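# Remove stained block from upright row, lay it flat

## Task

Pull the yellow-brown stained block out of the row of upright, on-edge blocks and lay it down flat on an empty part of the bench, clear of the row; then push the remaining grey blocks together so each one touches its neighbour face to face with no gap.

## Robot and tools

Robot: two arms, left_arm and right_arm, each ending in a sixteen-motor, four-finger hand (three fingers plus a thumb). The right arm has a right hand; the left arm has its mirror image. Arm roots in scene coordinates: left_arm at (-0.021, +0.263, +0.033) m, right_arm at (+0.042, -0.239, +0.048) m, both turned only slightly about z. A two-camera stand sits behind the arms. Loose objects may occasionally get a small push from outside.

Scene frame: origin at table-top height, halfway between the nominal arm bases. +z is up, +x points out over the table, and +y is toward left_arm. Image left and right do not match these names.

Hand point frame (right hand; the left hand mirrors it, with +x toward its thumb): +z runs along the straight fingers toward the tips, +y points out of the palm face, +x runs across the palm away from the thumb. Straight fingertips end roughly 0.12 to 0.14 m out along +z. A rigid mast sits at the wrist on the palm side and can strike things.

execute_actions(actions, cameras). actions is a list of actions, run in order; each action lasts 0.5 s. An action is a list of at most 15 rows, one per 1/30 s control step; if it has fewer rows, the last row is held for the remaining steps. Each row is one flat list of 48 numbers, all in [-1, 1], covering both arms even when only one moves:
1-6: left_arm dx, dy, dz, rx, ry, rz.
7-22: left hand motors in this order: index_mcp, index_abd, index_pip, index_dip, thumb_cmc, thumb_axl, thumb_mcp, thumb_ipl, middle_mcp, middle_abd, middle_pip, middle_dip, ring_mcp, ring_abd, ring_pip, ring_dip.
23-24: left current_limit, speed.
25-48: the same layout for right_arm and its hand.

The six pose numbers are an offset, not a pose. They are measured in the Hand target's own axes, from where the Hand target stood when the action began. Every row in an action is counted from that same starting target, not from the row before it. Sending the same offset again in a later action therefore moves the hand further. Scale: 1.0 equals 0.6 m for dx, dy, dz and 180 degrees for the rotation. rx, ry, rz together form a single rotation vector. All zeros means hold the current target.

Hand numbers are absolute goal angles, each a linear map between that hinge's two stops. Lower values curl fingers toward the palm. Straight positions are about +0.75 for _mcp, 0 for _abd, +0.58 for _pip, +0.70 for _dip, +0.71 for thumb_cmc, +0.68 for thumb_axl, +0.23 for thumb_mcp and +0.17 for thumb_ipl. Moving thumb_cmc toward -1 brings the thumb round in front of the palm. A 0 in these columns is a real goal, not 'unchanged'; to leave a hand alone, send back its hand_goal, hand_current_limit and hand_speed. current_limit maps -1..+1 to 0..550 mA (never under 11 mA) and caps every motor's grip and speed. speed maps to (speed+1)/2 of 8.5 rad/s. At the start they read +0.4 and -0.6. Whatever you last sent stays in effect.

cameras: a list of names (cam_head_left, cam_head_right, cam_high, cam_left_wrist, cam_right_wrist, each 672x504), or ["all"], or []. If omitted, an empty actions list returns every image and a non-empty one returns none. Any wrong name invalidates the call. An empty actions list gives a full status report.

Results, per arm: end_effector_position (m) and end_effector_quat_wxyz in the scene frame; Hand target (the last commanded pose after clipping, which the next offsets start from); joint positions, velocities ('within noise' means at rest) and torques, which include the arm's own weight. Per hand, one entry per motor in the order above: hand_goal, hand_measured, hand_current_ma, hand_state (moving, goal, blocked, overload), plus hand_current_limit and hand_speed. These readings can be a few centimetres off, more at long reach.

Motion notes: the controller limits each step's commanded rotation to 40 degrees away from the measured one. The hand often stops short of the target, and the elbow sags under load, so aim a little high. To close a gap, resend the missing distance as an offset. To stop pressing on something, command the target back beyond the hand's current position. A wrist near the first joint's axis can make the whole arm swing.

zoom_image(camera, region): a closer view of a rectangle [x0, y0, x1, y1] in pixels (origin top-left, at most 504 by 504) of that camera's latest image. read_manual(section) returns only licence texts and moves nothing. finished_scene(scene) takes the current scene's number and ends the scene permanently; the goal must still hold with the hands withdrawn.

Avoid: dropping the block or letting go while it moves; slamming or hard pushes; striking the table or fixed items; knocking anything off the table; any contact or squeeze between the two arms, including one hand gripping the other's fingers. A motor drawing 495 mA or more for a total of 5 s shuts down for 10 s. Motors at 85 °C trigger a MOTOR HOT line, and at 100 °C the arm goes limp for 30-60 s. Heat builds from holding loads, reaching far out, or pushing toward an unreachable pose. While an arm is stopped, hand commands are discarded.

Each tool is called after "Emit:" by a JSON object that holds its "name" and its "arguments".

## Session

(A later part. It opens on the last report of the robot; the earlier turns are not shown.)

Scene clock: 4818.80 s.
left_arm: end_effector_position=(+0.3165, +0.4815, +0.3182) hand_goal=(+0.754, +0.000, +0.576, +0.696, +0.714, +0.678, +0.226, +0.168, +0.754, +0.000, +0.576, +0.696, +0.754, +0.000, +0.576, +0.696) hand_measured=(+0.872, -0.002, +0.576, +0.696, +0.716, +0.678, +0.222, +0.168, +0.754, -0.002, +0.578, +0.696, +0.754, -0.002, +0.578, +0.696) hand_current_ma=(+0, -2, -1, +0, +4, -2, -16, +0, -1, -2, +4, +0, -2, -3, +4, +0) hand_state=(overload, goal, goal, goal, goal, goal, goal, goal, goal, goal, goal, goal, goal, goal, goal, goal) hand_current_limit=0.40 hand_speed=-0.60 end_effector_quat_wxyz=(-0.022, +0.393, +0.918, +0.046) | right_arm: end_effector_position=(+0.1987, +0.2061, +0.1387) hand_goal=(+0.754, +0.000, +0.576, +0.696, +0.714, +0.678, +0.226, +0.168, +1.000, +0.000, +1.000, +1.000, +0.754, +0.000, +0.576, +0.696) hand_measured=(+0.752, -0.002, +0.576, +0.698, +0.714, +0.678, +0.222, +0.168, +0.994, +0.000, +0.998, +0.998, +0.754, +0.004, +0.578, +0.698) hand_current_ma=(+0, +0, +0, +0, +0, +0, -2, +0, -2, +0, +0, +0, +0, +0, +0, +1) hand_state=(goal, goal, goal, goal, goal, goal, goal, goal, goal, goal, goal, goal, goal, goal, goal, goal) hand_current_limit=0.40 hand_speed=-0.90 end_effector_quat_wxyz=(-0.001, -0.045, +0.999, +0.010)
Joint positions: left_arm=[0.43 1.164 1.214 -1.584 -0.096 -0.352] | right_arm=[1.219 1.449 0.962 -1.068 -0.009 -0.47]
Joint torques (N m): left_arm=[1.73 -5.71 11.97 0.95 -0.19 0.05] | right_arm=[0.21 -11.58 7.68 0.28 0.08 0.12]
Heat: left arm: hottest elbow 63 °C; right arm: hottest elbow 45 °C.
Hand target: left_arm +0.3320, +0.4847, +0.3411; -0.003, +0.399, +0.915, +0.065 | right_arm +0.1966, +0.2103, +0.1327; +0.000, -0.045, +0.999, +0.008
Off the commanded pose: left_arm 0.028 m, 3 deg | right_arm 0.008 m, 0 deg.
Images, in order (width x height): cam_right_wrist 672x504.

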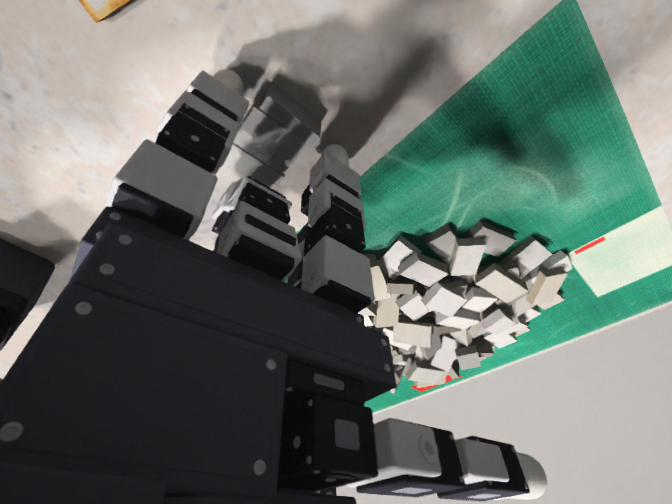

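Emit:
{"name": "execute_actions", "arguments": {"actions": [[[0,0,0,0,0,0,0.754,0,0.576,0.696,0.714,0.678,0.226,0.168,0.754,0,0.576,0.696,0.754,0,0.576,0.696,0.4,-0.6,0,0,0,0,0,0,0.754,-0.08,0.576,0.696,0.714,0.678,0.226,0.168,1,0,1,1,0.754,0.06,0.576,0.696,0.4,-0.92],[0,0,0,0,0,0,0.754,0,0.576,0.696,0.714,0.678,0.226,0.168,0.754,0,0.576,0.696,0.754,0,0.576,0.696,0.4,-0.6,0,0,0,0,0,0,0.754,-0.14,0.576,0.696,0.714,0.678,0.226,0.168,1,0,1,1,0.754,0.11,0.576,0.696,0.4,-0.95]],[[0,0,0,0,0,0,0.754,0,0.576,0.696,0.714,0.678,0.226,0.168,0.754,0,0.576,0.696,0.754,0,0.576,0.696,0.4,-0.6,0,0,0,0,0,0,0.754,-0.17,0.576,0.696,0.714,0.678,0.226,0.168,1,0,1,1,0.754,0.14,0.576,0.696,0.4,-0.95],[0,0,0,0,0,0,0.754,0,0.576,0.696,0.714,0.678,0.226,0.168,0.754,0,0.576,0.696,0.754,0,0.576,0.696,0.4,-0.6,0,0,0,0,0,0,0.754,-0.2,0.576,0.696,0.714,0.678,0.226,0.168,1,0,1,1,0.754,0.17,0.576,0.696,0.4,-0.95]]], "cameras": ["cam_right_wrist"]}}

Emit:
{"name": "zoom_image", "arguments": {"camera": "cam_right_wrist", "region": [220, 60, 370, 200]}}

Scene clock: 4833.20 s.
left_arm: end_effector_position=(+0.3165, +0.4815, +0.3182) hand_goal=(+0.754, +0.000, +0.576, +0.696, +0.714, +0.678, +0.226, +0.168, +0.754, +0.000, +0.576, +0.696, +0.754, +0.000, +0.576, +0.696) hand_measured=(+0.872, -0.002, +0.576, +0.696, +0.716, +0.678, +0.222, +0.168, +0.754, -0.002, +0.578, +0.696, +0.754, -0.002, +0.578, +0.696) hand_current_ma=(+0, -2, -1, +0, +4, -2, -16, +0, -1, -2, +4, +0, -2, -3, +4, +0) hand_state=(overload, goal, goal, goal, goal, goal, goal, goal, goal, goal, goal, goal, goal, goal, goal, goal) hand_current_limit=0.40 hand_speed=-0.60 end_effector_quat_wxyz=(-0.022, +0.393, +0.918, +0.046) | right_arm: end_effector_position=(+0.1980, +0.2064, +0.1387) hand_goal=(+0.754, -0.200, +0.576, +0.696, +0.714, +0.678, +0.226, +0.168, +1.000, +0.000, +1.000, +1.000, +0.754, +0.170, +0.576, +0.696) hand_measured=(+0.752, -0.150, +0.576, +0.698, +0.714, +0.678, +0.222, +0.168, +0.994, +0.000, +0.998, +0.998, +0.754, +0.136, +0.578, +0.698) hand_current_ma=(+0, +50, +0, +0, +0, +0, -2, +0, -2, +0, +0, +0, +0, -27, +0, +0) hand_state=(goal, blocked, goal, goal, goal, goal, goal, goal, goal, goal, goal, goal, goal, blocked, goal, goal) hand_current_limit=0.40 hand_speed=-0.95 end_effector_quat_wxyz=(-0.001, -0.046, +0.999, +0.010)
Joint positions: left_arm=[0.43 1.164 1.214 -1.584 -0.096 -0.352] | right_arm=[1.221 1.449 0.962 -1.068 -0.009 -0.47]
Joint torques (N m): left_arm=[1.79 -5.77 11.99 0.96 -0.2 0.04] | right_arm=[0.15 -11.28 7.76 0.31 0.09 0.11]
Heat: left arm: hottest elbow 63 °C; right arm: hottest elbow 46 °C.
Hand target: left_arm +0.3320, +0.4847, +0.3411; -0.003, +0.399, +0.915, +0.065 | right_arm +0.1966, +0.2103, +0.1327; +0.000, -0.045, +0.999, +0.008
Off the commanded pose: left_arm 0.028 m, 3 deg | right_arm 0.007 m, 0 deg.
Images, in order (width x height): cam_right_wrist 672x504.

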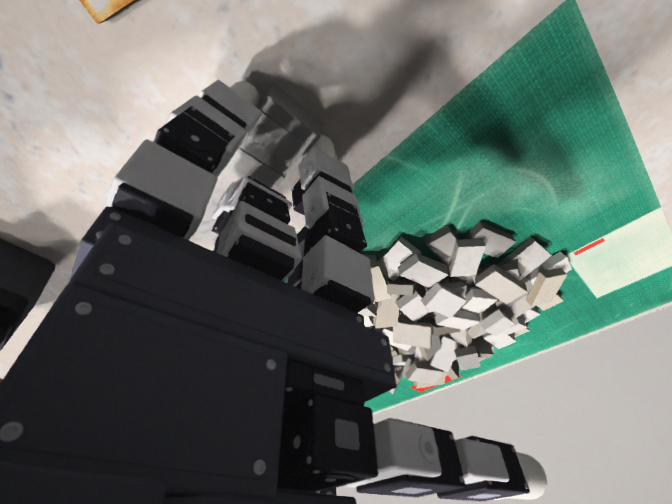

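Scaled by 3.360 from the camera's 672x504 image, which has a finer 960x720 frame.

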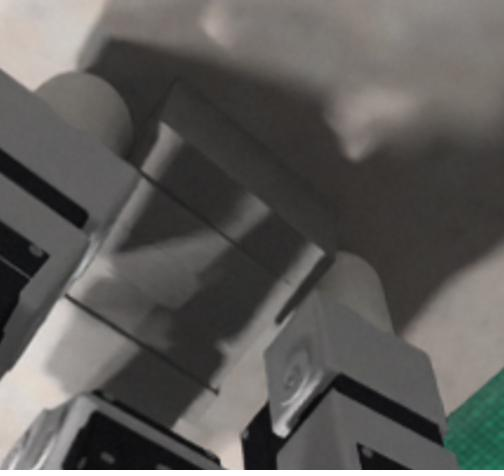

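Emit:
{"name": "execute_actions", "arguments": {"actions": [[[0,0,0,0,0,0,0.754,0,0.576,0.696,0.714,0.678,0.226,0.168,0.754,0,0.576,0.696,0.754,0,0.576,0.696,0.4,-0.6,0,0,0,0,0,0,0.754,-0.23,0.576,0.696,0.714,0.678,0.226,0.168,1,0,1,1,0.754,0.2,0.576,0.696,0.4,-0.95],[0,0,0,0,0,0,0.754,0,0.576,0.696,0.714,0.678,0.226,0.168,0.754,0,0.576,0.696,0.754,0,0.576,0.696,0.4,-0.6,0,0,0,0,0,0,0.754,-0.27,0.576,0.696,0.714,0.678,0.226,0.168,1,0,1,1,0.754,0.24,0.576,0.696,0.4,-0.95]]], "cameras": ["cam_right_wrist"]}}

Emit:
{"name": "zoom_image", "arguments": {"camera": "cam_right_wrist", "region": [220, 60, 370, 200]}}

Scene clock: 4844.63 s.
left_arm: end_effector_position=(+0.3165, +0.4815, +0.3182) hand_goal=(+0.754, +0.000, +0.576, +0.696, +0.714, +0.678, +0.226, +0.168, +0.754, +0.000, +0.576, +0.696, +0.754, +0.000, +0.576, +0.696) hand_measured=(+0.872, -0.002, +0.576, +0.696, +0.716, +0.678, +0.222, +0.168, +0.754, -0.002, +0.578, +0.696, +0.754, -0.002, +0.578, +0.696) hand_current_ma=(+0, -2, -1, +0, +4, -2, -16, +0, -1, -2, +4, +0, -2, -3, +4, +0) hand_state=(overload, goal, goal, goal, goal, goal, goal, goal, goal, goal, goal, goal, goal, goal, goal, goal) hand_current_limit=0.40 hand_speed=-0.60 end_effector_quat_wxyz=(-0.022, +0.393, +0.918, +0.046) | right_arm: end_effector_position=(+0.1982, +0.2066, +0.1388) hand_goal=(+0.754, -0.270, +0.576, +0.696, +0.714, +0.678, +0.226, +0.168, +1.000, +0.000, +1.000, +1.000, +0.754, +0.240, +0.576, +0.696) hand_measured=(+0.752, -0.160, +0.576, +0.698, +0.714, +0.678, +0.222, +0.168, +0.994, +0.000, +0.998, +0.998, +0.754, +0.136, +0.578, +0.698) hand_current_ma=(+0, +195, +0, +0, +0, +0, -2, +0, -2, +0, +0, +0, +0, -178, +0, +0) hand_state=(goal, blocked, goal, goal, goal, goal, goal, goal, goal, goal, goal, goal, goal, blocked, goal, goal) hand_current_limit=0.40 hand_speed=-0.95 end_effector_quat_wxyz=(+0.000, -0.046, +0.999, +0.010)
Joint positions: left_arm=[0.43 1.164 1.214 -1.584 -0.096 -0.352] | right_arm=[1.221 1.449 0.962 -1.067 -0.009 -0.47]
Joint torques (N m): left_arm=[1.73 -5.71 12 0.95 -0.18 0.04] | right_arm=[0.15 -11.46 7.72 0.29 0.08 0.12]
Heat: left arm: hottest elbow 63 °C; right arm: hottest elbow 46 °C.
Hand target: left_arm +0.3320, +0.4847, +0.3411; -0.003, +0.399, +0.915, +0.065 | right_arm +0.1966, +0.2104, +0.1327; +0.000, -0.045, +0.999, +0.008
Off the commanded pose: left_arm 0.028 m, 3 deg | right_arm 0.007 m, 0 deg.
Images, in order (width x height): cam_right_wrist 672x504.

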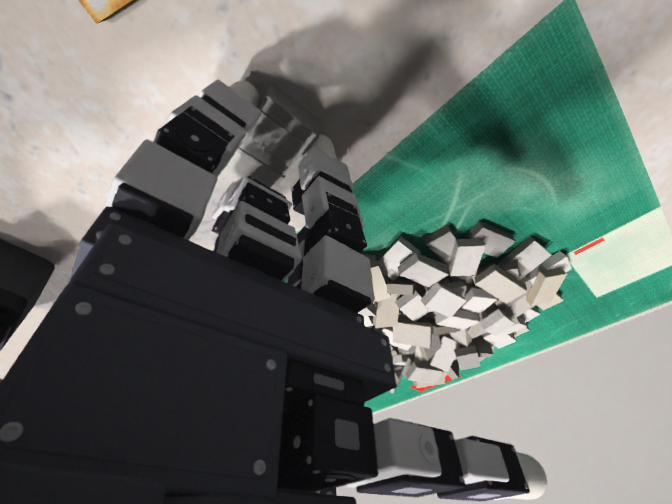

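Scaled by 3.360 from the camera's 672x504 image, which has a finer 960x720 frame.

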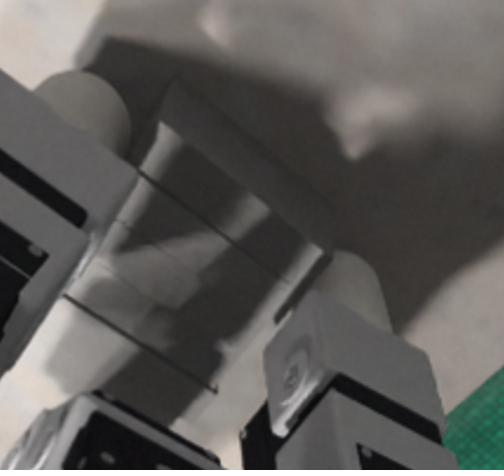

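Emit:
{"name": "execute_actions", "arguments": {"actions": [[[0,0,0,0,0,0,0.754,0,0.576,0.696,0.714,0.678,0.226,0.168,0.754,0,0.576,0.696,0.754,0,0.576,0.696,0.4,-0.6,0,0,0,0,0,0,0.754,-0.2,0.576,0.696,0.714,0.678,0.226,0.168,1,0,1,1,0.754,0.17,0.576,0.696,0.4,-0.95],[0,0,0,0,0,0,0.754,0,0.576,0.696,0.714,0.678,0.226,0.168,0.754,0,0.576,0.696,0.754,0,0.576,0.696,0.4,-0.6,0,0,0,0,0,0,0.754,-0.15,0.576,0.696,0.714,0.678,0.226,0.168,1,0,1,1,0.754,0.12,0.576,0.696,0.4,-0.95],[0,0,0,0,0,0,0.754,0,0.576,0.696,0.714,0.678,0.226,0.168,0.754,0,0.576,0.696,0.754,0,0.576,0.696,0.4,-0.6,0,0,0,0,0,0,0.754,-0.11,0.576,0.696,0.714,0.678,0.226,0.168,1,0,1,1,0.754,0.09,0.576,0.696,0.4,-0.95],[0,0,0,0,0,0,0.754,0,0.576,0.696,0.714,0.678,0.226,0.168,0.754,0,0.576,0.696,0.754,0,0.576,0.696,0.4,-0.6,0,0,-0.004,0,0,0,0.754,-0.07,0.576,0.696,0.714,0.678,0.226,0.168,1,0,1,1,0.754,0.05,0.576,0.696,0.4,-0.95]],[[0,0,0,0,0,0,0.754,0,0.576,0.696,0.714,0.678,0.226,0.168,0.754,0,0.576,0.696,0.754,0,0.576,0.696,0.4,-0.6,0,0.003,-0.02,0,0,0,0.754,0,0.576,0.696,0.714,0.678,0.226,0.168,1,0,1,1,0.754,0,0.576,0.696,0.4,-0.9],[0,0,0,0,0,0,0.754,0,0.576,0.696,0.714,0.678,0.226,0.168,0.754,0,0.576,0.696,0.754,0,0.576,0.696,0.4,-0.6,0,0.005,-0.045,0,0,0,0.754,0,0.576,0.696,0.714,0.678,0.226,0.168,1,0,1,1,0.754,0,0.576,0.696,0.4,-0.9],[0,0,0,0,0,0,0.754,0,0.576,0.696,0.714,0.678,0.226,0.168,0.754,0,0.576,0.696,0.754,0,0.576,0.696,0.4,-0.6,0,0.006,-0.07,0,0,0,0.754,0,0.576,0.696,0.714,0.678,0.226,0.168,1,0,1,1,0.754,0,0.576,0.696,0.4,-0.9],[0,0,0,0,0,0,0.754,0,0.576,0.696,0.714,0.678,0.226,0.168,0.754,0,0.576,0.696,0.754,0,0.576,0.696,0.4,-0.6,0,0.006,-0.09,0,0,0,0.754,0,0.576,0.696,0.714,0.678,0.226,0.168,1,0,1,1,0.754,0,0.576,0.696,0.4,-0.9]],[[0,0,0,0,0,0,0.754,0,0.576,0.696,0.714,0.678,0.226,0.168,0.754,0,0.576,0.696,0.754,0,0.576,0.696,0.4,-0.6,-0.002,-0.016,0,0,0,0,0.754,0,0.576,0.696,0.714,0.678,0.226,0.168,1,0,1,1,0.754,0,0.576,0.696,0.4,-0.9],[0,0,0,0,0,0,0.754,0,0.576,0.696,0.714,0.678,0.226,0.168,0.754,0,0.576,0.696,0.754,0,0.576,0.696,0.4,-0.6,-0.004,-0.032,0,0,0,0,0.754,0,0.576,0.696,0.714,0.678,0.226,0.168,1,0,1,1,0.754,0,0.576,0.696,0.4,-0.9],[0,0,0,0,0,0,0.754,0,0.576,0.696,0.714,0.678,0.226,0.168,0.754,0,0.576,0.696,0.754,0,0.576,0.696,0.4,-0.6,-0.006,-0.048,0,0,0,0,0.754,0,0.576,0.696,0.714,0.678,0.226,0.168,1,0,1,1,0.754,0,0.576,0.696,0.4,-0.9],[0,0,0,0,0,0,0.754,0,0.576,0.696,0.714,0.678,0.226,0.168,0.754,0,0.576,0.696,0.754,0,0.576,0.696,0.4,-0.6,-0.008,-0.06,0,0,0,0,0.754,0,0.576,0.696,0.714,0.678,0.226,0.168,1,0,1,1,0.754,0,0.576,0.696,0.4,-0.9]]], "cameras": ["cam_right_wrist", "cam_left_wrist"]}}

Emit:
{"name": "zoom_image", "arguments": {"camera": "cam_right_wrist", "region": [230, 0, 390, 140]}}

Emit:
{"name": "zoom_image", "arguments": {"camera": "cam_left_wrist", "region": [530, 100, 660, 200]}}

Scene clock: 4884.53 s.
left_arm: end_effector_position=(+0.3165, +0.4815, +0.3182) hand_goal=(+0.754, +0.000, +0.576, +0.696, +0.714, +0.678, +0.226, +0.168, +0.754, +0.000, +0.576, +0.696, +0.754, +0.000, +0.576, +0.696) hand_measured=(+0.872, -0.002, +0.576, +0.696, +0.716, +0.678, +0.222, +0.168, +0.754, -0.002, +0.578, +0.696, +0.754, -0.002, +0.578, +0.696) hand_current_ma=(+0, -2, -1, +0, +4, -2, -16, +0, -1, -2, +4, +0, -2, -3, +4, +0) hand_state=(overload, goal, goal, goal, goal, goal, goal, goal, goal, goal, goal, goal, goal, goal, goal, goal) hand_current_limit=0.40 hand_speed=-0.60 end_effector_quat_wxyz=(-0.022, +0.393, +0.918, +0.046) | right_arm: end_effector_position=(+0.2048, +0.1789, +0.1887) hand_goal=(+0.754, +0.000, +0.576, +0.696, +0.714, +0.678, +0.226, +0.168, +1.000, +0.000, +1.000, +1.000, +0.754, +0.000, +0.576, +0.696) hand_measured=(+0.752, -0.002, +0.574, +0.696, +0.714, +0.678, +0.222, +0.168, +0.994, +0.000, +0.998, +0.998, +0.752, +0.004, +0.578, +0.698) hand_current_ma=(+0, +0, +0, +0, +0, +0, -2, +0, -2, +0, +0, +0, +0, +0, +0, +0) hand_state=(goal, goal, goal, goal, goal, goal, goal, goal, goal, goal, goal, goal, goal, goal, goal, goal) hand_current_limit=0.40 hand_speed=-0.90 end_effector_quat_wxyz=(+0.001, -0.041, +0.999, +0.010)
Joint positions: left_arm=[0.43 1.164 1.214 -1.584 -0.096 -0.352] | right_arm=[1.178 1.33 0.987 -1.208 -0.007 -0.503]
Joint torques (N m): left_arm=[1.73 -5.83 11.96 0.98 -0.19 0.04] | right_arm=[-0.73 -11.58 8.24 -0.38 -0.01 -0.09]
Heat: left arm: hottest elbow 63 °C; right arm: hottest elbow 46 °C.
Hand target: left_arm +0.3320, +0.4847, +0.3411; -0.003, +0.399, +0.915, +0.065 | right_arm +0.2043, +0.1776, +0.1886; -0.001, -0.045, +0.999, +0.008
Off the commanded pose: left_arm 0.028 m, 3 deg | right_arm 0.001 m, 1 deg.
Images, in order (width x height): cam_left_wrist 672x504, cam_right_wrist 672x504.

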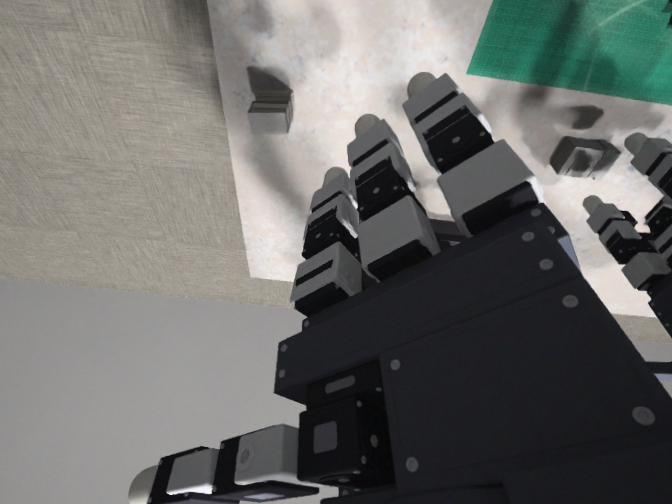

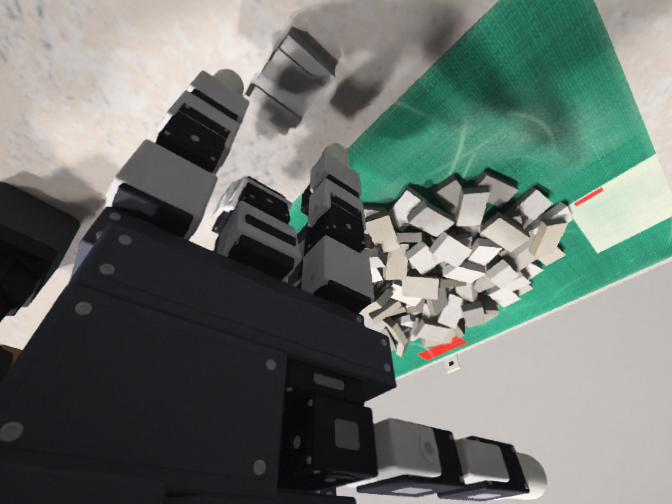

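Scaled by 3.150 from the camera's 672x504 image, which has a finer 960x720 frame.

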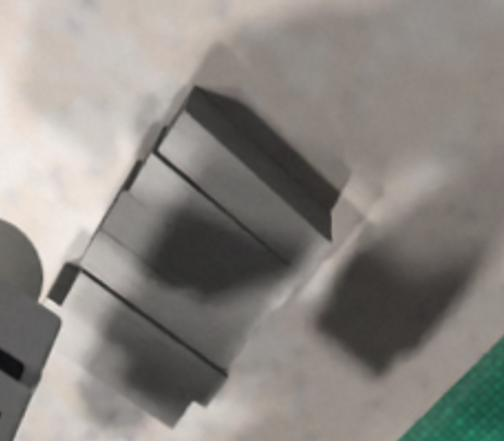

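Scaled by 3.877 from the camera's 672x504 image, which has a finer 960x720 frame.

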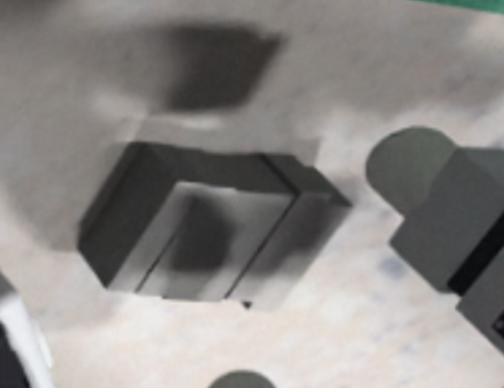

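Emit:
{"name": "execute_actions", "arguments": {"actions": [[[0,0,0,0,0,0,0.754,0,0.576,0.696,0.714,0.678,0.226,0.168,0.754,0,0.576,0.696,0.754,0,0.576,0.696,0.4,-0.6,0.0055,-0.007,0.005,0,0,0,0.754,0,0.576,0.696,0.714,0.678,0.226,0.168,1,0,1,1,0.754,0,0.576,0.696,0.4,-0.9],[0,0,0,0,0,0,0.754,0,0.576,0.696,0.714,0.678,0.226,0.168,0.754,0,0.576,0.696,0.754,0,0.576,0.696,0.4,-0.6,0.0111,-0.0136,0.018,0,0,0,0.754,0,0.576,0.696,0.714,0.678,0.226,0.168,1,0,1,1,0.754,0,0.576,0.696,0.4,-0.9],[0,0,0,0,0,0,0.754,0,0.576,0.696,0.714,0.678,0.226,0.168,0.754,0,0.576,0.696,0.754,0,0.576,0.696,0.4,-0.6,0.0111,-0.0136,0.032,0,0,0,0.754,0,0.576,0.696,0.714,0.678,0.226,0.168,1,0,1,1,0.754,0,0.576,0.696,0.4,-0.9],[0,0,0,0,0,0,0.754,0,0.576,0.696,0.714,0.678,0.226,0.168,0.754,0,0.576,0.696,0.754,0,0.576,0.696,0.4,-0.6,0.0111,-0.0136,0.046,0,0,0,0.754,0,0.576,0.696,0.714,0.678,0.226,0.168,1,0,1,1,0.754,0,0.576,0.696,0.4,-0.9],[0,0,0,0,0,0,0.754,0,0.576,0.696,0.714,0.678,0.226,0.168,0.754,0,0.576,0.696,0.754,0,0.576,0.696,0.4,-0.6,0.0111,-0.0136,0.06,0,0,0,0.754,0,0.576,0.696,0.714,0.678,0.226,0.168,1,0,1,1,0.754,0,0.576,0.696,0.4,-0.9]]], "cameras": ["cam_right_wrist"]}}

Emit:
{"name": "zoom_image", "arguments": {"camera": "cam_right_wrist", "region": [220, 20, 370, 160]}}

Scene clock: 4902.27 s.
left_arm: end_effector_position=(+0.3165, +0.4815, +0.3182) hand_goal=(+0.754, +0.000, +0.576, +0.696, +0.714, +0.678, +0.226, +0.168, +0.754, +0.000, +0.576, +0.696, +0.754, +0.000, +0.576, +0.696) hand_measured=(+0.872, -0.002, +0.576, +0.696, +0.716, +0.678, +0.222, +0.168, +0.754, -0.002, +0.578, +0.696, +0.754, -0.002, +0.578, +0.696) hand_current_ma=(+0, -2, -1, +0, +4, -2, -16, +0, -1, -2, +4, +0, -2, -3, +4, +0) hand_state=(overload, goal, goal, goal, goal, goal, goal, goal, goal, goal, goal, goal, goal, goal, goal, goal) hand_current_limit=0.40 hand_speed=-0.60 end_effector_quat_wxyz=(-0.022, +0.393, +0.918, +0.046) | right_arm: end_effector_position=(+0.1978, +0.1635, +0.1537) hand_goal=(+0.754, +0.000, +0.576, +0.696, +0.714, +0.678, +0.226, +0.168, +1.000, +0.000, +1.000, +1.000, +0.754, +0.000, +0.576, +0.696) hand_measured=(+0.752, -0.002, +0.574, +0.696, +0.714, +0.678, +0.222, +0.168, +0.994, +0.000, +0.998, +0.998, +0.752, +0.004, +0.578, +0.698) hand_current_ma=(+0, +0, +0, +0, +0, +0, -2, +0, -2, +0, +0, +0, +0, +0, +0, +0) hand_state=(goal, goal, goal, goal, goal, goal, goal, goal, goal, goal, goal, goal, goal, goal, goal, goal) hand_current_limit=0.40 hand_speed=-0.90 end_effector_quat_wxyz=(-0.002, -0.042, +0.999, +0.005)
Joint positions: left_arm=[0.43 1.164 1.214 -1.584 -0.096 -0.352] | right_arm=[1.178 1.33 0.891 -1.124 -0.007 -0.504]
Joint torques (N m): left_arm=[1.73 -5.71 11.97 0.95 -0.19 0.05] | right_arm=[-0.21 -9.7 8.43 0.29 0 -0.02]
Heat: left arm: hottest elbow 63 °C; right arm: hottest elbow 45 °C.
Hand target: left_arm +0.3320, +0.4847, +0.3411; -0.003, +0.399, +0.915, +0.065 | right_arm +0.1984, +0.1695, +0.1524; +0.000, -0.045, +0.999, +0.008
Off the commanded pose: left_arm 0.028 m, 3 deg | right_arm 0.006 m, 1 deg.
Images, in order (width x height): cam_right_wrist 672x504.

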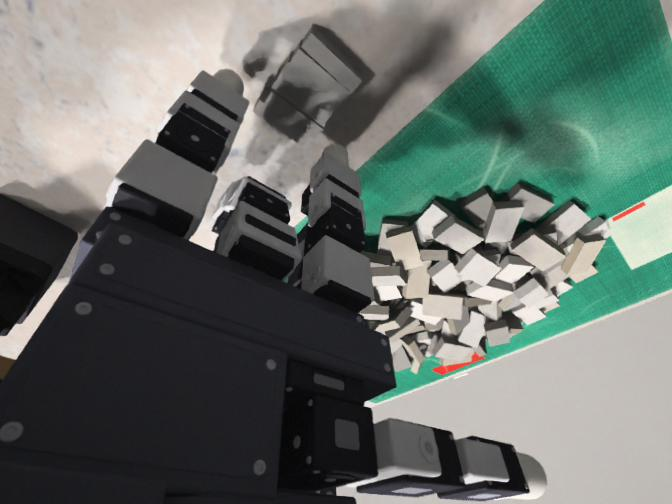

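Scaled by 3.360 from the camera's 672x504 image, which has a finer 960x720 frame.

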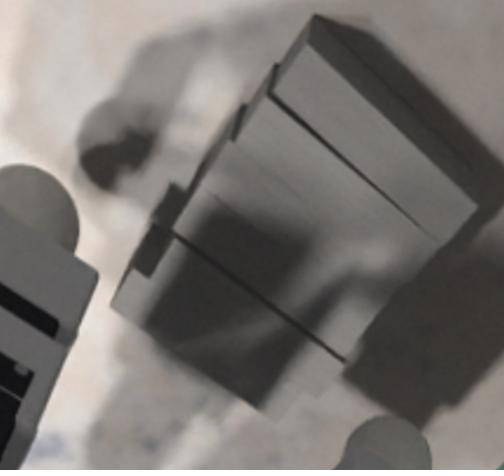

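Emit:
{"name": "execute_actions", "arguments": {"actions": [[[0,0,0,0,0,0,0.754,0,0.576,0.696,0.714,0.678,0.226,0.168,0.754,0,0.576,0.696,0.754,0,0.576,0.696,0.4,-0.6,-0.0035,-0.002,0.008,0,0,0,0.754,0,0.576,0.696,0.714,0.678,0.226,0.168,1,0,1,1,0.754,0,0.576,0.696,0.4,-0.9],[0,0,0,0,0,0,0.754,0,0.576,0.696,0.714,0.678,0.226,0.168,0.754,0,0.576,0.696,0.754,0,0.576,0.696,0.4,-0.6,-0.0065,-0.004,0.016,0,0,0,0.754,0,0.576,0.696,0.714,0.678,0.226,0.168,1,0,1,1,0.754,0,0.576,0.696,0.4,-0.9],[0,0,0,0,0,0,0.754,0,0.576,0.696,0.714,0.678,0.226,0.168,0.754,0,0.576,0.696,0.754,0,0.576,0.696,0.4,-0.6,-0.0065,-0.004,0.025,0,0,0,0.754,0,0.576,0.696,0.714,0.678,0.226,0.168,1,0,1,1,0.754,0,0.576,0.696,0.4,-0.9],[0,0,0,0,0,0,0.754,0,0.576,0.696,0.714,0.678,0.226,0.168,0.754,0,0.576,0.696,0.754,0,0.576,0.696,0.4,-0.6,-0.0065,-0.004,0.033,0,0,0,0.754,0,0.576,0.696,0.714,0.678,0.226,0.168,1,0,1,1,0.754,0,0.576,0.696,0.4,-0.9]]], "cameras": ["cam_right_wrist"]}}

Emit:
{"name": "zoom_image", "arguments": {"camera": "cam_right_wrist", "region": [220, 20, 370, 160]}}

Scene clock: 4920.13 s.
left_arm: end_effector_position=(+0.3165, +0.4815, +0.3182) hand_goal=(+0.754, +0.000, +0.576, +0.696, +0.714, +0.678, +0.226, +0.168, +0.754, +0.000, +0.576, +0.696, +0.754, +0.000, +0.576, +0.696) hand_measured=(+0.872, -0.002, +0.576, +0.696, +0.716, +0.678, +0.222, +0.168, +0.754, -0.002, +0.578, +0.696, +0.754, -0.002, +0.578, +0.696) hand_current_ma=(+0, -2, -1, +0, +4, -2, -16, +0, -1, -2, +4, +0, -2, -3, +4, +0) hand_state=(overload, goal, goal, goal, goal, goal, goal, goal, goal, goal, goal, goal, goal, goal, goal, goal) hand_current_limit=0.40 hand_speed=-0.60 end_effector_quat_wxyz=(-0.022, +0.393, +0.918, +0.046) | right_arm: end_effector_position=(+0.1988, +0.1671, +0.1390) hand_goal=(+0.754, +0.000, +0.576, +0.696, +0.714, +0.678, +0.226, +0.168, +1.000, +0.000, +1.000, +1.000, +0.754, +0.000, +0.576, +0.696) hand_measured=(+0.752, -0.002, +0.574, +0.696, +0.714, +0.678, +0.222, +0.168, +0.994, +0.000, +0.998, +0.998, +0.752, +0.004, +0.578, +0.698) hand_current_ma=(+0, +0, +0, +0, +0, +0, -2, +0, -2, +0, +0, +0, +0, +0, +0, +0) hand_state=(goal, goal, goal, goal, goal, goal, goal, goal, goal, goal, goal, goal, goal, goal, goal, goal) hand_current_limit=0.40 hand_speed=-0.90 end_effector_quat_wxyz=(+0.001, -0.045, +0.999, +0.010)
Joint positions: left_arm=[0.43 1.164 1.214 -1.584 -0.096 -0.352] | right_arm=[1.178 1.354 0.867 -1.065 -0.007 -0.51]
Joint torques (N m): left_arm=[1.73 -5.6 12 0.95 -0.18 0.04] | right_arm=[-1.26 -9.76 7.56 0.32 -0.01 -0.08]
Heat: left arm: hottest elbow 63 °C; right arm: hottest elbow 45 °C.
Hand target: left_arm +0.3320, +0.4847, +0.3411; -0.003, +0.399, +0.915, +0.065 | right_arm +0.2025, +0.1677, +0.1327; +0.000, -0.045, +0.999, +0.008
Off the commanded pose: left_arm 0.028 m, 3 deg | right_arm 0.007 m, 0 deg.
Images, in order (width x height): cam_right_wrist 672x504.

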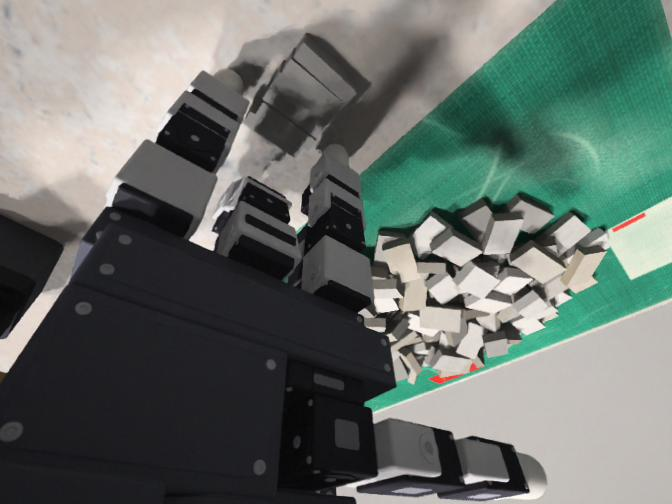

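Scaled by 3.360 from the camera's 672x504 image, which has a finer 960x720 frame.

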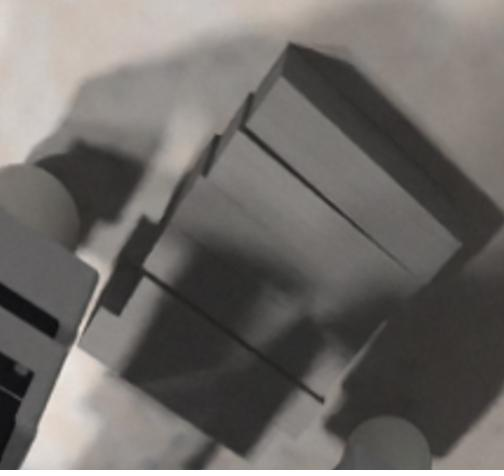

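Emit:
{"name": "execute_actions", "arguments": {"actions": [[[0,0,0,0,0,0,0.754,0,0.576,0.696,0.714,0.678,0.226,0.168,0.754,0,0.576,0.696,0.754,0,0.576,0.696,0.4,-0.6,0,-0.005,0,0,0,0,0.754,0,0.576,0.696,0.714,0.678,0.226,0.168,1,0,1,1,0.754,0,0.576,0.696,0.4,-0.9],[0,0,0,0,0,0,0.754,0,0.576,0.696,0.714,0.678,0.226,0.168,0.754,0,0.576,0.696,0.754,0,0.576,0.696,0.4,-0.6,0,-0.01,0,0,0,0,0.754,0,0.576,0.696,0.714,0.678,0.226,0.168,1,0,1,1,0.754,0,0.576,0.696,0.4,-0.9],[0,0,0,0,0,0,0.754,0,0.576,0.696,0.714,0.678,0.226,0.168,0.754,0,0.576,0.696,0.754,0,0.576,0.696,0.4,-0.6,0,-0.015,0,0,0,0,0.754,0,0.576,0.696,0.714,0.678,0.226,0.168,1,0,1,1,0.754,0,0.576,0.696,0.4,-0.9]]], "cameras": ["cam_right_wrist"]}}

Emit:
{"name": "zoom_image", "arguments": {"camera": "cam_right_wrist", "region": [220, 20, 370, 160]}}

Scene clock: 4938.87 s.
left_arm: end_effector_position=(+0.3165, +0.4815, +0.3182) hand_goal=(+0.754, +0.000, +0.576, +0.696, +0.714, +0.678, +0.226, +0.168, +0.754, +0.000, +0.576, +0.696, +0.754, +0.000, +0.576, +0.696) hand_measured=(+0.872, -0.002, +0.576, +0.696, +0.716, +0.678, +0.222, +0.168, +0.754, -0.002, +0.578, +0.696, +0.754, -0.002, +0.578, +0.696) hand_current_ma=(+0, -2, -1, +0, +4, -2, -16, +0, -1, -2, +4, +0, -2, -3, +4, +0) hand_state=(overload, goal, goal, goal, goal, goal, goal, goal, goal, goal, goal, goal, goal, goal, goal, goal) hand_current_limit=0.40 hand_speed=-0.60 end_effector_quat_wxyz=(-0.022, +0.393, +0.918, +0.046) | right_arm: end_effector_position=(+0.2007, +0.1616, +0.1353) hand_goal=(+0.754, +0.000, +0.576, +0.696, +0.714, +0.678, +0.226, +0.168, +1.000, +0.000, +1.000, +1.000, +0.754, +0.000, +0.576, +0.696) hand_measured=(+0.746, -0.006, +0.572, +0.694, +0.714, +0.678, +0.222, +0.168, +0.994, +0.000, +0.998, +0.998, +0.752, +0.004, +0.578, +0.698) hand_current_ma=(-3, -1, -1, +0, +0, +0, -2, +0, -2, +0, +0, +0, +0, +0, +0, +0) hand_state=(goal, goal, goal, goal, goal, goal, goal, goal, goal, goal, goal, goal, goal, goal, goal, goal) hand_current_limit=0.40 hand_speed=-0.90 end_effector_quat_wxyz=(-0.001, -0.046, +0.999, +0.007)
Joint positions: left_arm=[0.43 1.164 1.214 -1.584 -0.096 -0.352] | right_arm=[1.166 1.352 0.856 -1.063 -0.008 -0.525]
Joint torques (N m): left_arm=[1.67 -5.66 11.97 0.96 -0.18 0.04] | right_arm=[-1.26 -11.28 6.8 0.2 -0.01 -0.09]
Heat: left arm: hottest elbow 63 °C; right arm: hottest elbow 46 °C.
Hand target: left_arm +0.3320, +0.4847, +0.3411; -0.003, +0.399, +0.915, +0.065 | right_arm +0.2033, +0.1587, +0.1325; +0.000, -0.045, +0.999, +0.008
Off the commanded pose: left_arm 0.028 m, 3 deg | right_arm 0.005 m, 0 deg.
Images, in order (width x height): cam_right_wrist 672x504.

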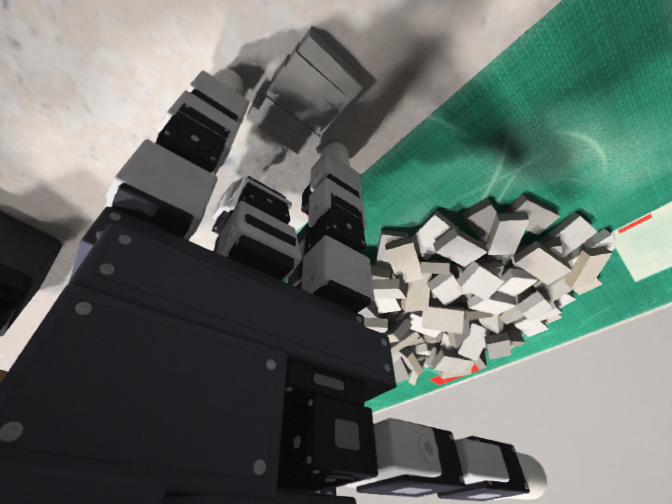

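Scaled by 3.360 from the camera's 672x504 image, which has a finer 960x720 frame.

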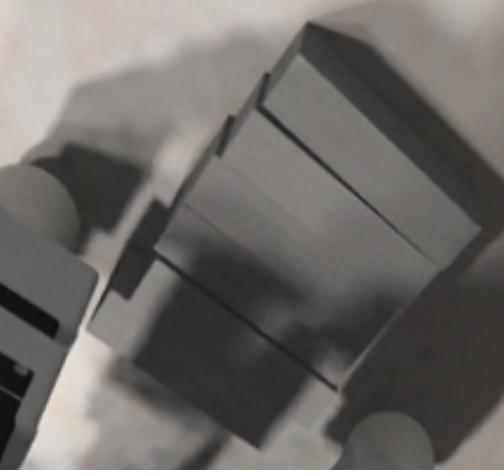

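Emit:
{"name": "execute_actions", "arguments": {"actions": [[[0,0,0,0,0,0,0.754,0,0.576,0.696,0.714,0.678,0.226,0.168,0.754,0,0.576,0.696,0.754,0,0.576,0.696,0.4,-0.6,0,0,-0.004,0,0,0,0.754,-0.08,0.576,0.696,0.714,0.678,0.226,0.168,1,0,1,1,0.754,0.04,0.576,0.696,0.4,-0.92],[0,0,0,0,0,0,0.754,0,0.576,0.696,0.714,0.678,0.226,0.168,0.754,0,0.576,0.696,0.754,0,0.576,0.696,0.4,-0.6,0,0,-0.004,0,0,0,0.754,-0.15,0.576,0.696,0.714,0.678,0.226,0.168,1,0,1,1,0.754,0.07,0.576,0.696,0.4,-0.95]],[[0,0,0,0,0,0,0.754,0,0.576,0.696,0.714,0.678,0.226,0.168,0.754,0,0.576,0.696,0.754,0,0.576,0.696,0.4,-0.6,0,0,0,0,0,0,0.754,-0.18,0.576,0.696,0.714,0.678,0.226,0.168,1,0,1,1,0.754,0.1,0.576,0.696,0.4,-0.95],[0,0,0,0,0,0,0.754,0,0.576,0.696,0.714,0.678,0.226,0.168,0.754,0,0.576,0.696,0.754,0,0.576,0.696,0.4,-0.6,0,0,0,0,0,0,0.754,-0.2,0.576,0.696,0.714,0.678,0.226,0.168,1,0,1,1,0.754,0.13,0.576,0.696,0.4,-0.95]]], "cameras": ["cam_right_wrist"]}}

Emit:
{"name": "zoom_image", "arguments": {"camera": "cam_right_wrist", "region": [220, 20, 370, 160]}}

Scene clock: 4956.27 s.
left_arm: end_effector_position=(+0.3165, +0.4815, +0.3182) hand_goal=(+0.754, +0.000, +0.576, +0.696, +0.714, +0.678, +0.226, +0.168, +0.754, +0.000, +0.576, +0.696, +0.754, +0.000, +0.576, +0.696) hand_measured=(+0.872, -0.002, +0.576, +0.696, +0.716, +0.678, +0.222, +0.168, +0.754, -0.002, +0.578, +0.696, +0.754, -0.002, +0.578, +0.696) hand_current_ma=(+0, -2, -1, +0, +4, -2, -16, +0, -1, -2, +4, +0, -2, -3, +4, +0) hand_state=(overload, goal, goal, goal, goal, goal, goal, goal, goal, goal, goal, goal, goal, goal, goal, goal) hand_current_limit=0.40 hand_speed=-0.60 end_effector_quat_wxyz=(-0.022, +0.393, +0.918, +0.046) | right_arm: end_effector_position=(+0.2009, +0.1608, +0.1347) hand_goal=(+0.754, -0.200, +0.576, +0.696, +0.714, +0.678, +0.226, +0.168, +1.000, +0.000, +1.000, +1.000, +0.754, +0.130, +0.576, +0.696) hand_measured=(+0.750, -0.176, +0.574, +0.694, +0.714, +0.678, +0.222, +0.168, +0.994, +0.000, +0.998, +0.998, +0.754, +0.102, +0.578, +0.698) hand_current_ma=(-1, +15, +0, +0, +0, +0, -2, +0, -2, +0, +0, +0, +0, -18, +0, +0) hand_state=(goal, blocked, goal, goal, goal, goal, goal, goal, goal, goal, goal, goal, goal, blocked, goal, goal) hand_current_limit=0.40 hand_speed=-0.95 end_effector_quat_wxyz=(-0.001, -0.045, +0.999, +0.006)
Joint positions: left_arm=[0.43 1.164 1.214 -1.584 -0.096 -0.352] | right_arm=[1.165 1.352 0.855 -1.063 -0.008 -0.525]
Joint torques (N m): left_arm=[1.67 -5.77 11.97 0.94 -0.18 0.04] | right_arm=[-1.14 -11.63 7.23 -0.02 0 -0.08]
Heat: left arm: hottest elbow 63 °C; right arm: hottest elbow 45 °C.
Hand target: left_arm +0.3320, +0.4847, +0.3411; -0.003, +0.399, +0.915, +0.065 | right_arm +0.2033, +0.1587, +0.1349; +0.000, -0.045, +0.999, +0.008
Off the commanded pose: left_arm 0.028 m, 3 deg | right_arm 0.003 m, 0 deg.
Images, in order (width x height): cam_right_wrist 672x504.

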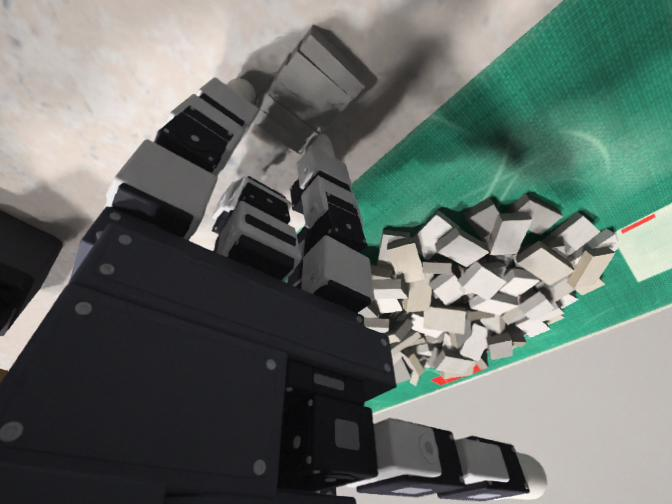

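Scaled by 3.360 from the camera's 672x504 image, which has a finer 960x720 frame.

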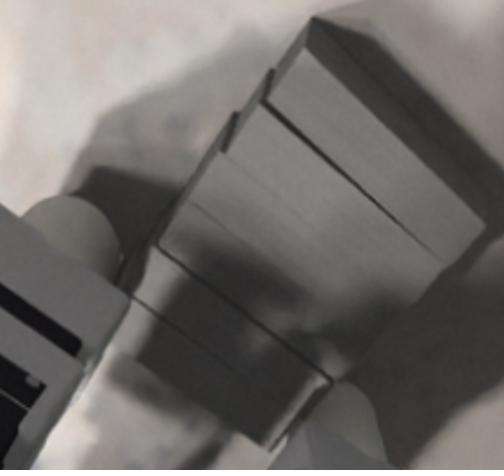

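Emit:
{"name": "execute_actions", "arguments": {"actions": [[[0,0,0,0,0,0,0.754,0,0.576,0.696,0.714,0.678,0.226,0.168,0.754,0,0.576,0.696,0.754,0,0.576,0.696,0.4,-0.6,0,0,0,0,0,0,0.754,-0.22,0.576,0.696,0.714,0.678,0.226,0.168,1,0,1,1,0.754,0.16,0.576,0.696,0.4,-0.95],[0,0,0,0,0,0,0.754,0,0.576,0.696,0.714,0.678,0.226,0.168,0.754,0,0.576,0.696,0.754,0,0.576,0.696,0.4,-0.6,0,0,0,0,0,0,0.754,-0.25,0.576,0.696,0.714,0.678,0.226,0.168,1,0,1,1,0.754,0.2,0.576,0.696,0.4,-0.95]]], "cameras": ["cam_right_wrist"]}}

Emit:
{"name": "zoom_image", "arguments": {"camera": "cam_right_wrist", "region": [220, 20, 370, 160]}}

Scene clock: 4966.20 s.
left_arm: end_effector_position=(+0.3165, +0.4815, +0.3182) hand_goal=(+0.754, +0.000, +0.576, +0.696, +0.714, +0.678, +0.226, +0.168, +0.754, +0.000, +0.576, +0.696, +0.754, +0.000, +0.576, +0.696) hand_measured=(+0.872, -0.002, +0.576, +0.696, +0.716, +0.678, +0.222, +0.168, +0.754, -0.002, +0.578, +0.696, +0.754, -0.002, +0.578, +0.696) hand_current_ma=(+0, -2, -1, +0, +4, -2, -16, +0, -1, -2, +4, +0, -2, -3, +4, +0) hand_state=(overload, goal, goal, goal, goal, goal, goal, goal, goal, goal, goal, goal, goal, goal, goal, goal) hand_current_limit=0.40 hand_speed=-0.60 end_effector_quat_wxyz=(-0.022, +0.393, +0.918, +0.046) | right_arm: end_effector_position=(+0.2009, +0.1608, +0.1347) hand_goal=(+0.754, -0.250, +0.576, +0.696, +0.714, +0.678, +0.226, +0.168, +1.000, +0.000, +1.000, +1.000, +0.754, +0.200, +0.576, +0.696) hand_measured=(+0.750, -0.182, +0.574, +0.694, +0.714, +0.678, +0.222, +0.168, +0.994, +0.000, +0.998, +0.998, +0.754, +0.108, +0.578, +0.698) hand_current_ma=(-1, +85, +0, +0, +0, +0, -2, +0, -2, +0, +0, +0, +0, -143, +0, +0) hand_state=(goal, blocked, goal, goal, goal, goal, goal, goal, goal, goal, goal, goal, goal, blocked, goal, goal) hand_current_limit=0.40 hand_speed=-0.95 end_effector_quat_wxyz=(-0.001, -0.045, +0.999, +0.006)
Joint positions: left_arm=[0.43 1.164 1.214 -1.584 -0.096 -0.352] | right_arm=[1.165 1.352 0.855 -1.063 -0.008 -0.525]
Joint torques (N m): left_arm=[1.67 -5.77 11.93 0.99 -0.19 0.04] | right_arm=[-1.26 -11.58 7.24 -0.02 0 -0.08]
Heat: left arm: hottest elbow 63 °C; right arm: hottest elbow 45 °C.
Hand target: left_arm +0.3320, +0.4847, +0.3411; -0.003, +0.399, +0.915, +0.065 | right_arm +0.2033, +0.1587, +0.1349; +0.000, -0.045, +0.999, +0.008
Off the commanded pose: left_arm 0.028 m, 3 deg | right_arm 0.003 m, 0 deg.
Images, in order (width x height): cam_right_wrist 672x504.

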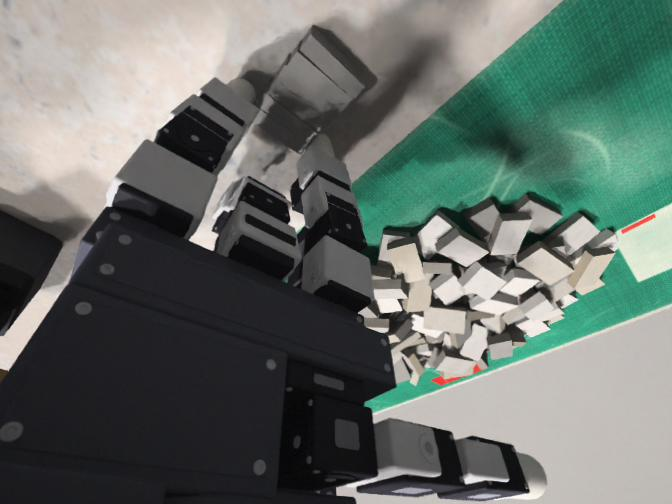

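Scaled by 3.360 from the camera's 672x504 image, which has a finer 960x720 frame.

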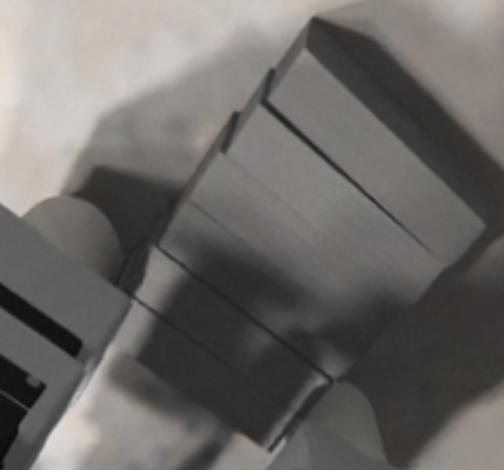

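Emit:
{"name": "execute_actions", "arguments": {"actions": [[[0,0,0,0,0,0,0.754,0,0.576,0.696,0.714,0.678,0.226,0.168,0.754,0,0.576,0.696,0.754,0,0.576,0.696,0.4,-0.6,0,0,-0.003,0,0,0,0.754,-0.21,0.576,0.696,0.714,0.678,0.226,0.168,1,0,1,1,0.754,0.15,0.576,0.696,0.4,-0.95],[0,0,0,0,0,0,0.754,0,0.576,0.696,0.714,0.678,0.226,0.168,0.754,0,0.576,0.696,0.754,0,0.576,0.696,0.4,-0.6,0,0,-0.006,0,0,0,0.754,-0.17,0.576,0.696,0.714,0.678,0.226,0.168,1,0,1,1,0.754,0.1,0.576,0.696,0.4,-0.95]],[[0,0,0,0,0,0,0.754,0,0.576,0.696,0.714,0.678,0.226,0.168,0.754,0,0.576,0.696,0.754,0,0.576,0.696,0.4,-0.6,0,0.004,-0.006,0,0,0,0.754,-0.15,0.576,0.696,0.714,0.678,0.226,0.168,1,0,1,1,0.754,0.08,0.576,0.696,0.4,-0.95],[0,0,0,0,0,0,0.754,0,0.576,0.696,0.714,0.678,0.226,0.168,0.754,0,0.576,0.696,0.754,0,0.576,0.696,0.4,-0.6,0,0.008,-0.012,0,0,0,0.754,-0.12,0.576,0.696,0.714,0.678,0.226,0.168,1,0,1,1,0.754,0.06,0.576,0.696,0.4,-0.95]]], "cameras": ["cam_right_wrist"]}}

Emit:
{"name": "zoom_image", "arguments": {"camera": "cam_right_wrist", "region": [220, 20, 370, 160]}}

Scene clock: 4985.20 s.
left_arm: end_effector_position=(+0.3165, +0.4815, +0.3182) hand_goal=(+0.754, +0.000, +0.576, +0.696, +0.714, +0.678, +0.226, +0.168, +0.754, +0.000, +0.576, +0.696, +0.754, +0.000, +0.576, +0.696) hand_measured=(+0.872, -0.002, +0.576, +0.696, +0.716, +0.678, +0.222, +0.168, +0.754, -0.002, +0.578, +0.696, +0.754, -0.002, +0.578, +0.696) hand_current_ma=(+0, -2, -1, +0, +4, -2, -16, +0, -1, -2, +4, +0, -2, -3, +4, +0) hand_state=(overload, goal, goal, goal, goal, goal, goal, goal, goal, goal, goal, goal, goal, goal, goal, goal) hand_current_limit=0.40 hand_speed=-0.60 end_effector_quat_wxyz=(-0.022, +0.393, +0.918, +0.046) | right_arm: end_effector_position=(+0.1990, +0.1569, +0.1332) hand_goal=(+0.754, -0.120, +0.576, +0.696, +0.714, +0.678, +0.226, +0.168, +1.000, +0.000, +1.000, +1.000, +0.754, +0.060, +0.576, +0.696) hand_measured=(+0.750, -0.136, +0.574, +0.694, +0.714, +0.678, +0.222, +0.168, +0.994, +0.000, +0.998, +0.998, +0.754, +0.064, +0.578, +0.698) hand_current_ma=(-1, -7, +0, +0, +0, +0, -2, +0, -2, +0, +0, +0, +0, +1, +0, +0) hand_state=(goal, goal, goal, goal, goal, goal, goal, goal, goal, goal, goal, goal, goal, goal, goal, goal) hand_current_limit=0.40 hand_speed=-0.95 end_effector_quat_wxyz=(-0.005, -0.045, +0.999, -0.001)
Joint positions: left_arm=[0.43 1.164 1.214 -1.584 -0.096 -0.352] | right_arm=[1.165 1.352 0.855 -1.081 -0.008 -0.525]
Joint torques (N m): left_arm=[1.73 -5.71 11.96 0.99 -0.19 0.04] | right_arm=[-0.67 -11.99 9.32 -0.57 0.02 -0.01]
Heat: left arm: hottest elbow 63 °C; right arm: hottest elbow 45 °C.
Hand target: left_arm +0.3320, +0.4847, +0.3411; -0.003, +0.399, +0.915, +0.065 | right_arm +0.2029, +0.1633, +0.1457; +0.000, -0.045, +0.999, +0.008
Off the commanded pose: left_arm 0.028 m, 3 deg | right_arm 0.015 m, 1 deg.
Images, in order (width x height): cam_right_wrist 672x504.

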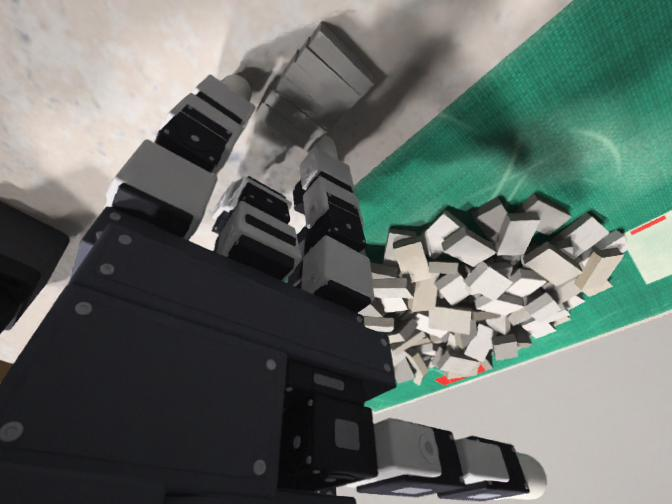

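Scaled by 3.360 from the camera's 672x504 image, which has a finer 960x720 frame.

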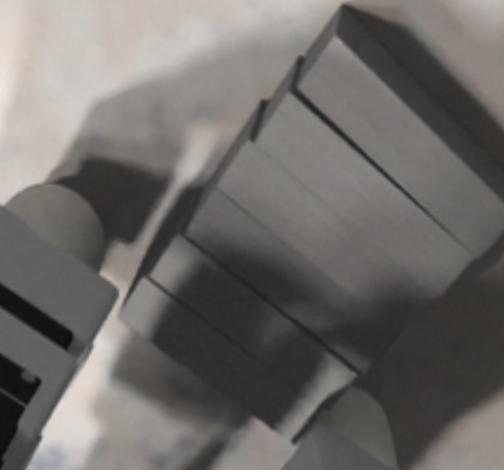

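Emit:
{"name": "execute_actions", "arguments": {"actions": [[[0,0,0,0,0,0,0.754,0,0.576,0.696,0.714,0.678,0.226,0.168,0.754,0,0.576,0.696,0.754,0,0.576,0.696,0.4,-0.6,0,0.002,-0.01,0,0,0,0.754,-0.13,0.576,0.696,0.714,0.678,0.226,0.168,1,0,1,1,0.754,0.06,0.576,0.696,0.4,-0.95],[0,0,0,0,0,0,0.754,0,0.576,0.696,0.714,0.678,0.226,0.168,0.754,0,0.576,0.696,0.754,0,0.576,0.696,0.4,-0.6,0,0.003,-0.02,0,0,0,0.754,-0.12,0.576,0.696,0.714,0.678,0.226,0.168,1,0,1,1,0.754,0.05,0.576,0.696,0.4,-0.95],[0,0,0,0,0,0,0.754,0,0.576,0.696,0.714,0.678,0.226,0.168,0.754,0,0.576,0.696,0.754,0,0.576,0.696,0.4,-0.6,0,0.003,-0.035,0,0,0,0.754,-0.09,0.576,0.696,0.714,0.678,0.226,0.168,1,0,1,1,0.754,0.03,0.576,0.696,0.4,-0.95],[0,0,0,0,0,0,0.754,0,0.576,0.696,0.714,0.678,0.226,0.168,0.754,0,0.576,0.696,0.754,0,0.576,0.696,0.4,-0.6,0,0.003,-0.055,0,0,0,0.754,-0.05,0.576,0.696,0.714,0.678,0.226,0.168,1,0,1,1,0.754,0,0.576,0.696,0.4,-0.9],[0,0,0,0,0,0,0.754,0,0.576,0.696,0.714,0.678,0.226,0.168,0.754,0,0.576,0.696,0.754,0,0.576,0.696,0.4,-0.6,0,0.003,-0.08,0,0,0,0.754,0,0.576,0.696,0.714,0.678,0.226,0.168,1,0,1,1,0.754,0,0.576,0.696,0.4,-0.9]]], "cameras": ["cam_right_wrist", "cam_left_wrist"]}}

Emit:
{"name": "zoom_image", "arguments": {"camera": "cam_right_wrist", "region": [240, 0, 390, 140]}}

Emit:
{"name": "zoom_image", "arguments": {"camera": "cam_left_wrist", "region": [530, 110, 640, 200]}}

Scene clock: 5000.33 s.
left_arm: end_effector_position=(+0.3165, +0.4815, +0.3182) hand_goal=(+0.754, +0.000, +0.576, +0.696, +0.714, +0.678, +0.226, +0.168, +0.754, +0.000, +0.576, +0.696, +0.754, +0.000, +0.576, +0.696) hand_measured=(+0.872, -0.002, +0.576, +0.696, +0.716, +0.678, +0.222, +0.168, +0.754, -0.002, +0.578, +0.696, +0.754, -0.002, +0.578, +0.696) hand_current_ma=(+0, -2, -1, +0, +4, -2, -16, +0, -1, -2, +4, +0, -2, -3, +4, +0) hand_state=(overload, goal, goal, goal, goal, goal, goal, goal, goal, goal, goal, goal, goal, goal, goal, goal) hand_current_limit=0.40 hand_speed=-0.60 end_effector_quat_wxyz=(-0.022, +0.393, +0.918, +0.046) | right_arm: end_effector_position=(+0.1996, +0.1582, +0.1862) hand_goal=(+0.754, +0.000, +0.576, +0.696, +0.714, +0.678, +0.226, +0.168, +1.000, +0.000, +1.000, +1.000, +0.754, +0.000, +0.576, +0.696) hand_measured=(+0.752, -0.002, +0.574, +0.694, +0.714, +0.678, +0.222, +0.168, +0.994, +0.000, +0.998, +0.998, +0.754, +0.004, +0.578, +0.698) hand_current_ma=(+0, +0, +0, +0, +0, +0, -2, +0, -2, +0, +0, +0, +0, +1, +0, +0) hand_state=(goal, goal, goal, goal, goal, goal, goal, goal, goal, goal, goal, goal, goal, goal, goal, goal) hand_current_limit=0.40 hand_speed=-0.90 end_effector_quat_wxyz=(-0.002, -0.045, +0.999, +0.005)
Joint positions: left_arm=[0.43 1.164 1.214 -1.584 -0.096 -0.352] | right_arm=[1.165 1.284 0.941 -1.222 -0.008 -0.525]
Joint torques (N m): left_arm=[1.67 -5.66 11.99 0.96 -0.18 0.04] | right_arm=[-0.56 -10.23 10.11 -0.54 0.02 0.01]
Heat: left arm: hottest elbow 63 °C; right arm: hottest elbow 45 °C.
Hand target: left_arm +0.3320, +0.4847, +0.3411; -0.003, +0.399, +0.915, +0.065 | right_arm +0.2028, +0.1643, +0.1938; +0.000, -0.045, +0.999, +0.008
Off the commanded pose: left_arm 0.028 m, 3 deg | right_arm 0.010 m, 0 deg.
Images, in order (width x height): cam_left_wrist 672x504, cam_right_wrist 672x504.

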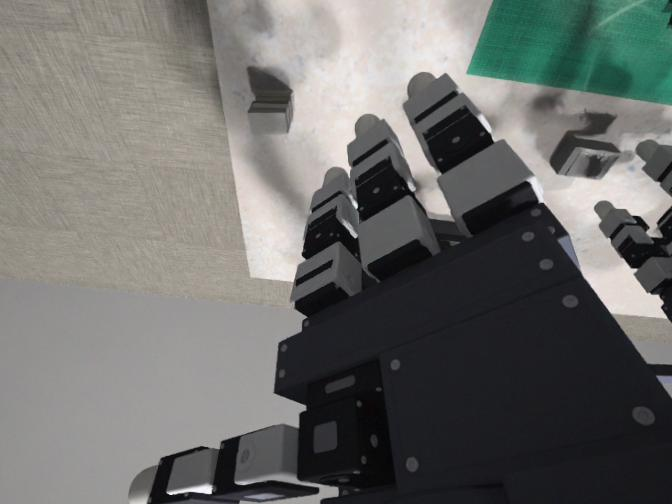

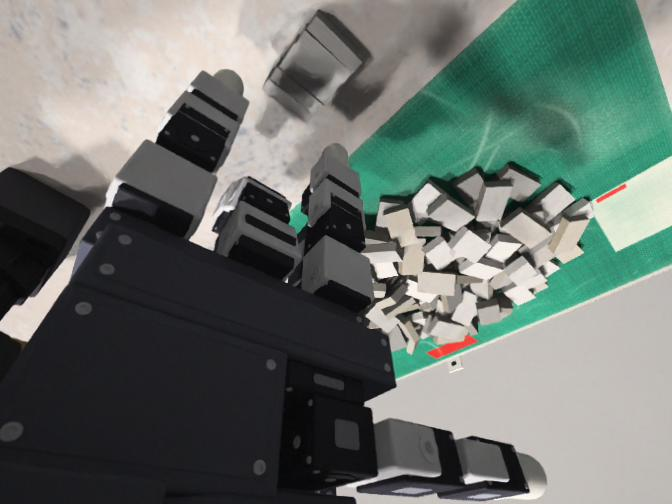

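Scaled by 3.360 from the camera's 672x504 image, which has a finer 960x720 frame.

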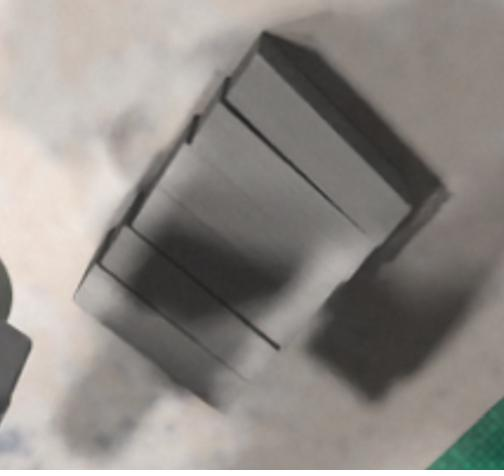

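Scaled by 4.582 from the camera's 672x504 image, which has a finer 960x720 frame.

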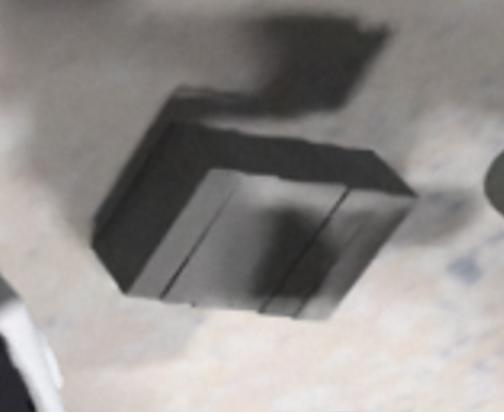

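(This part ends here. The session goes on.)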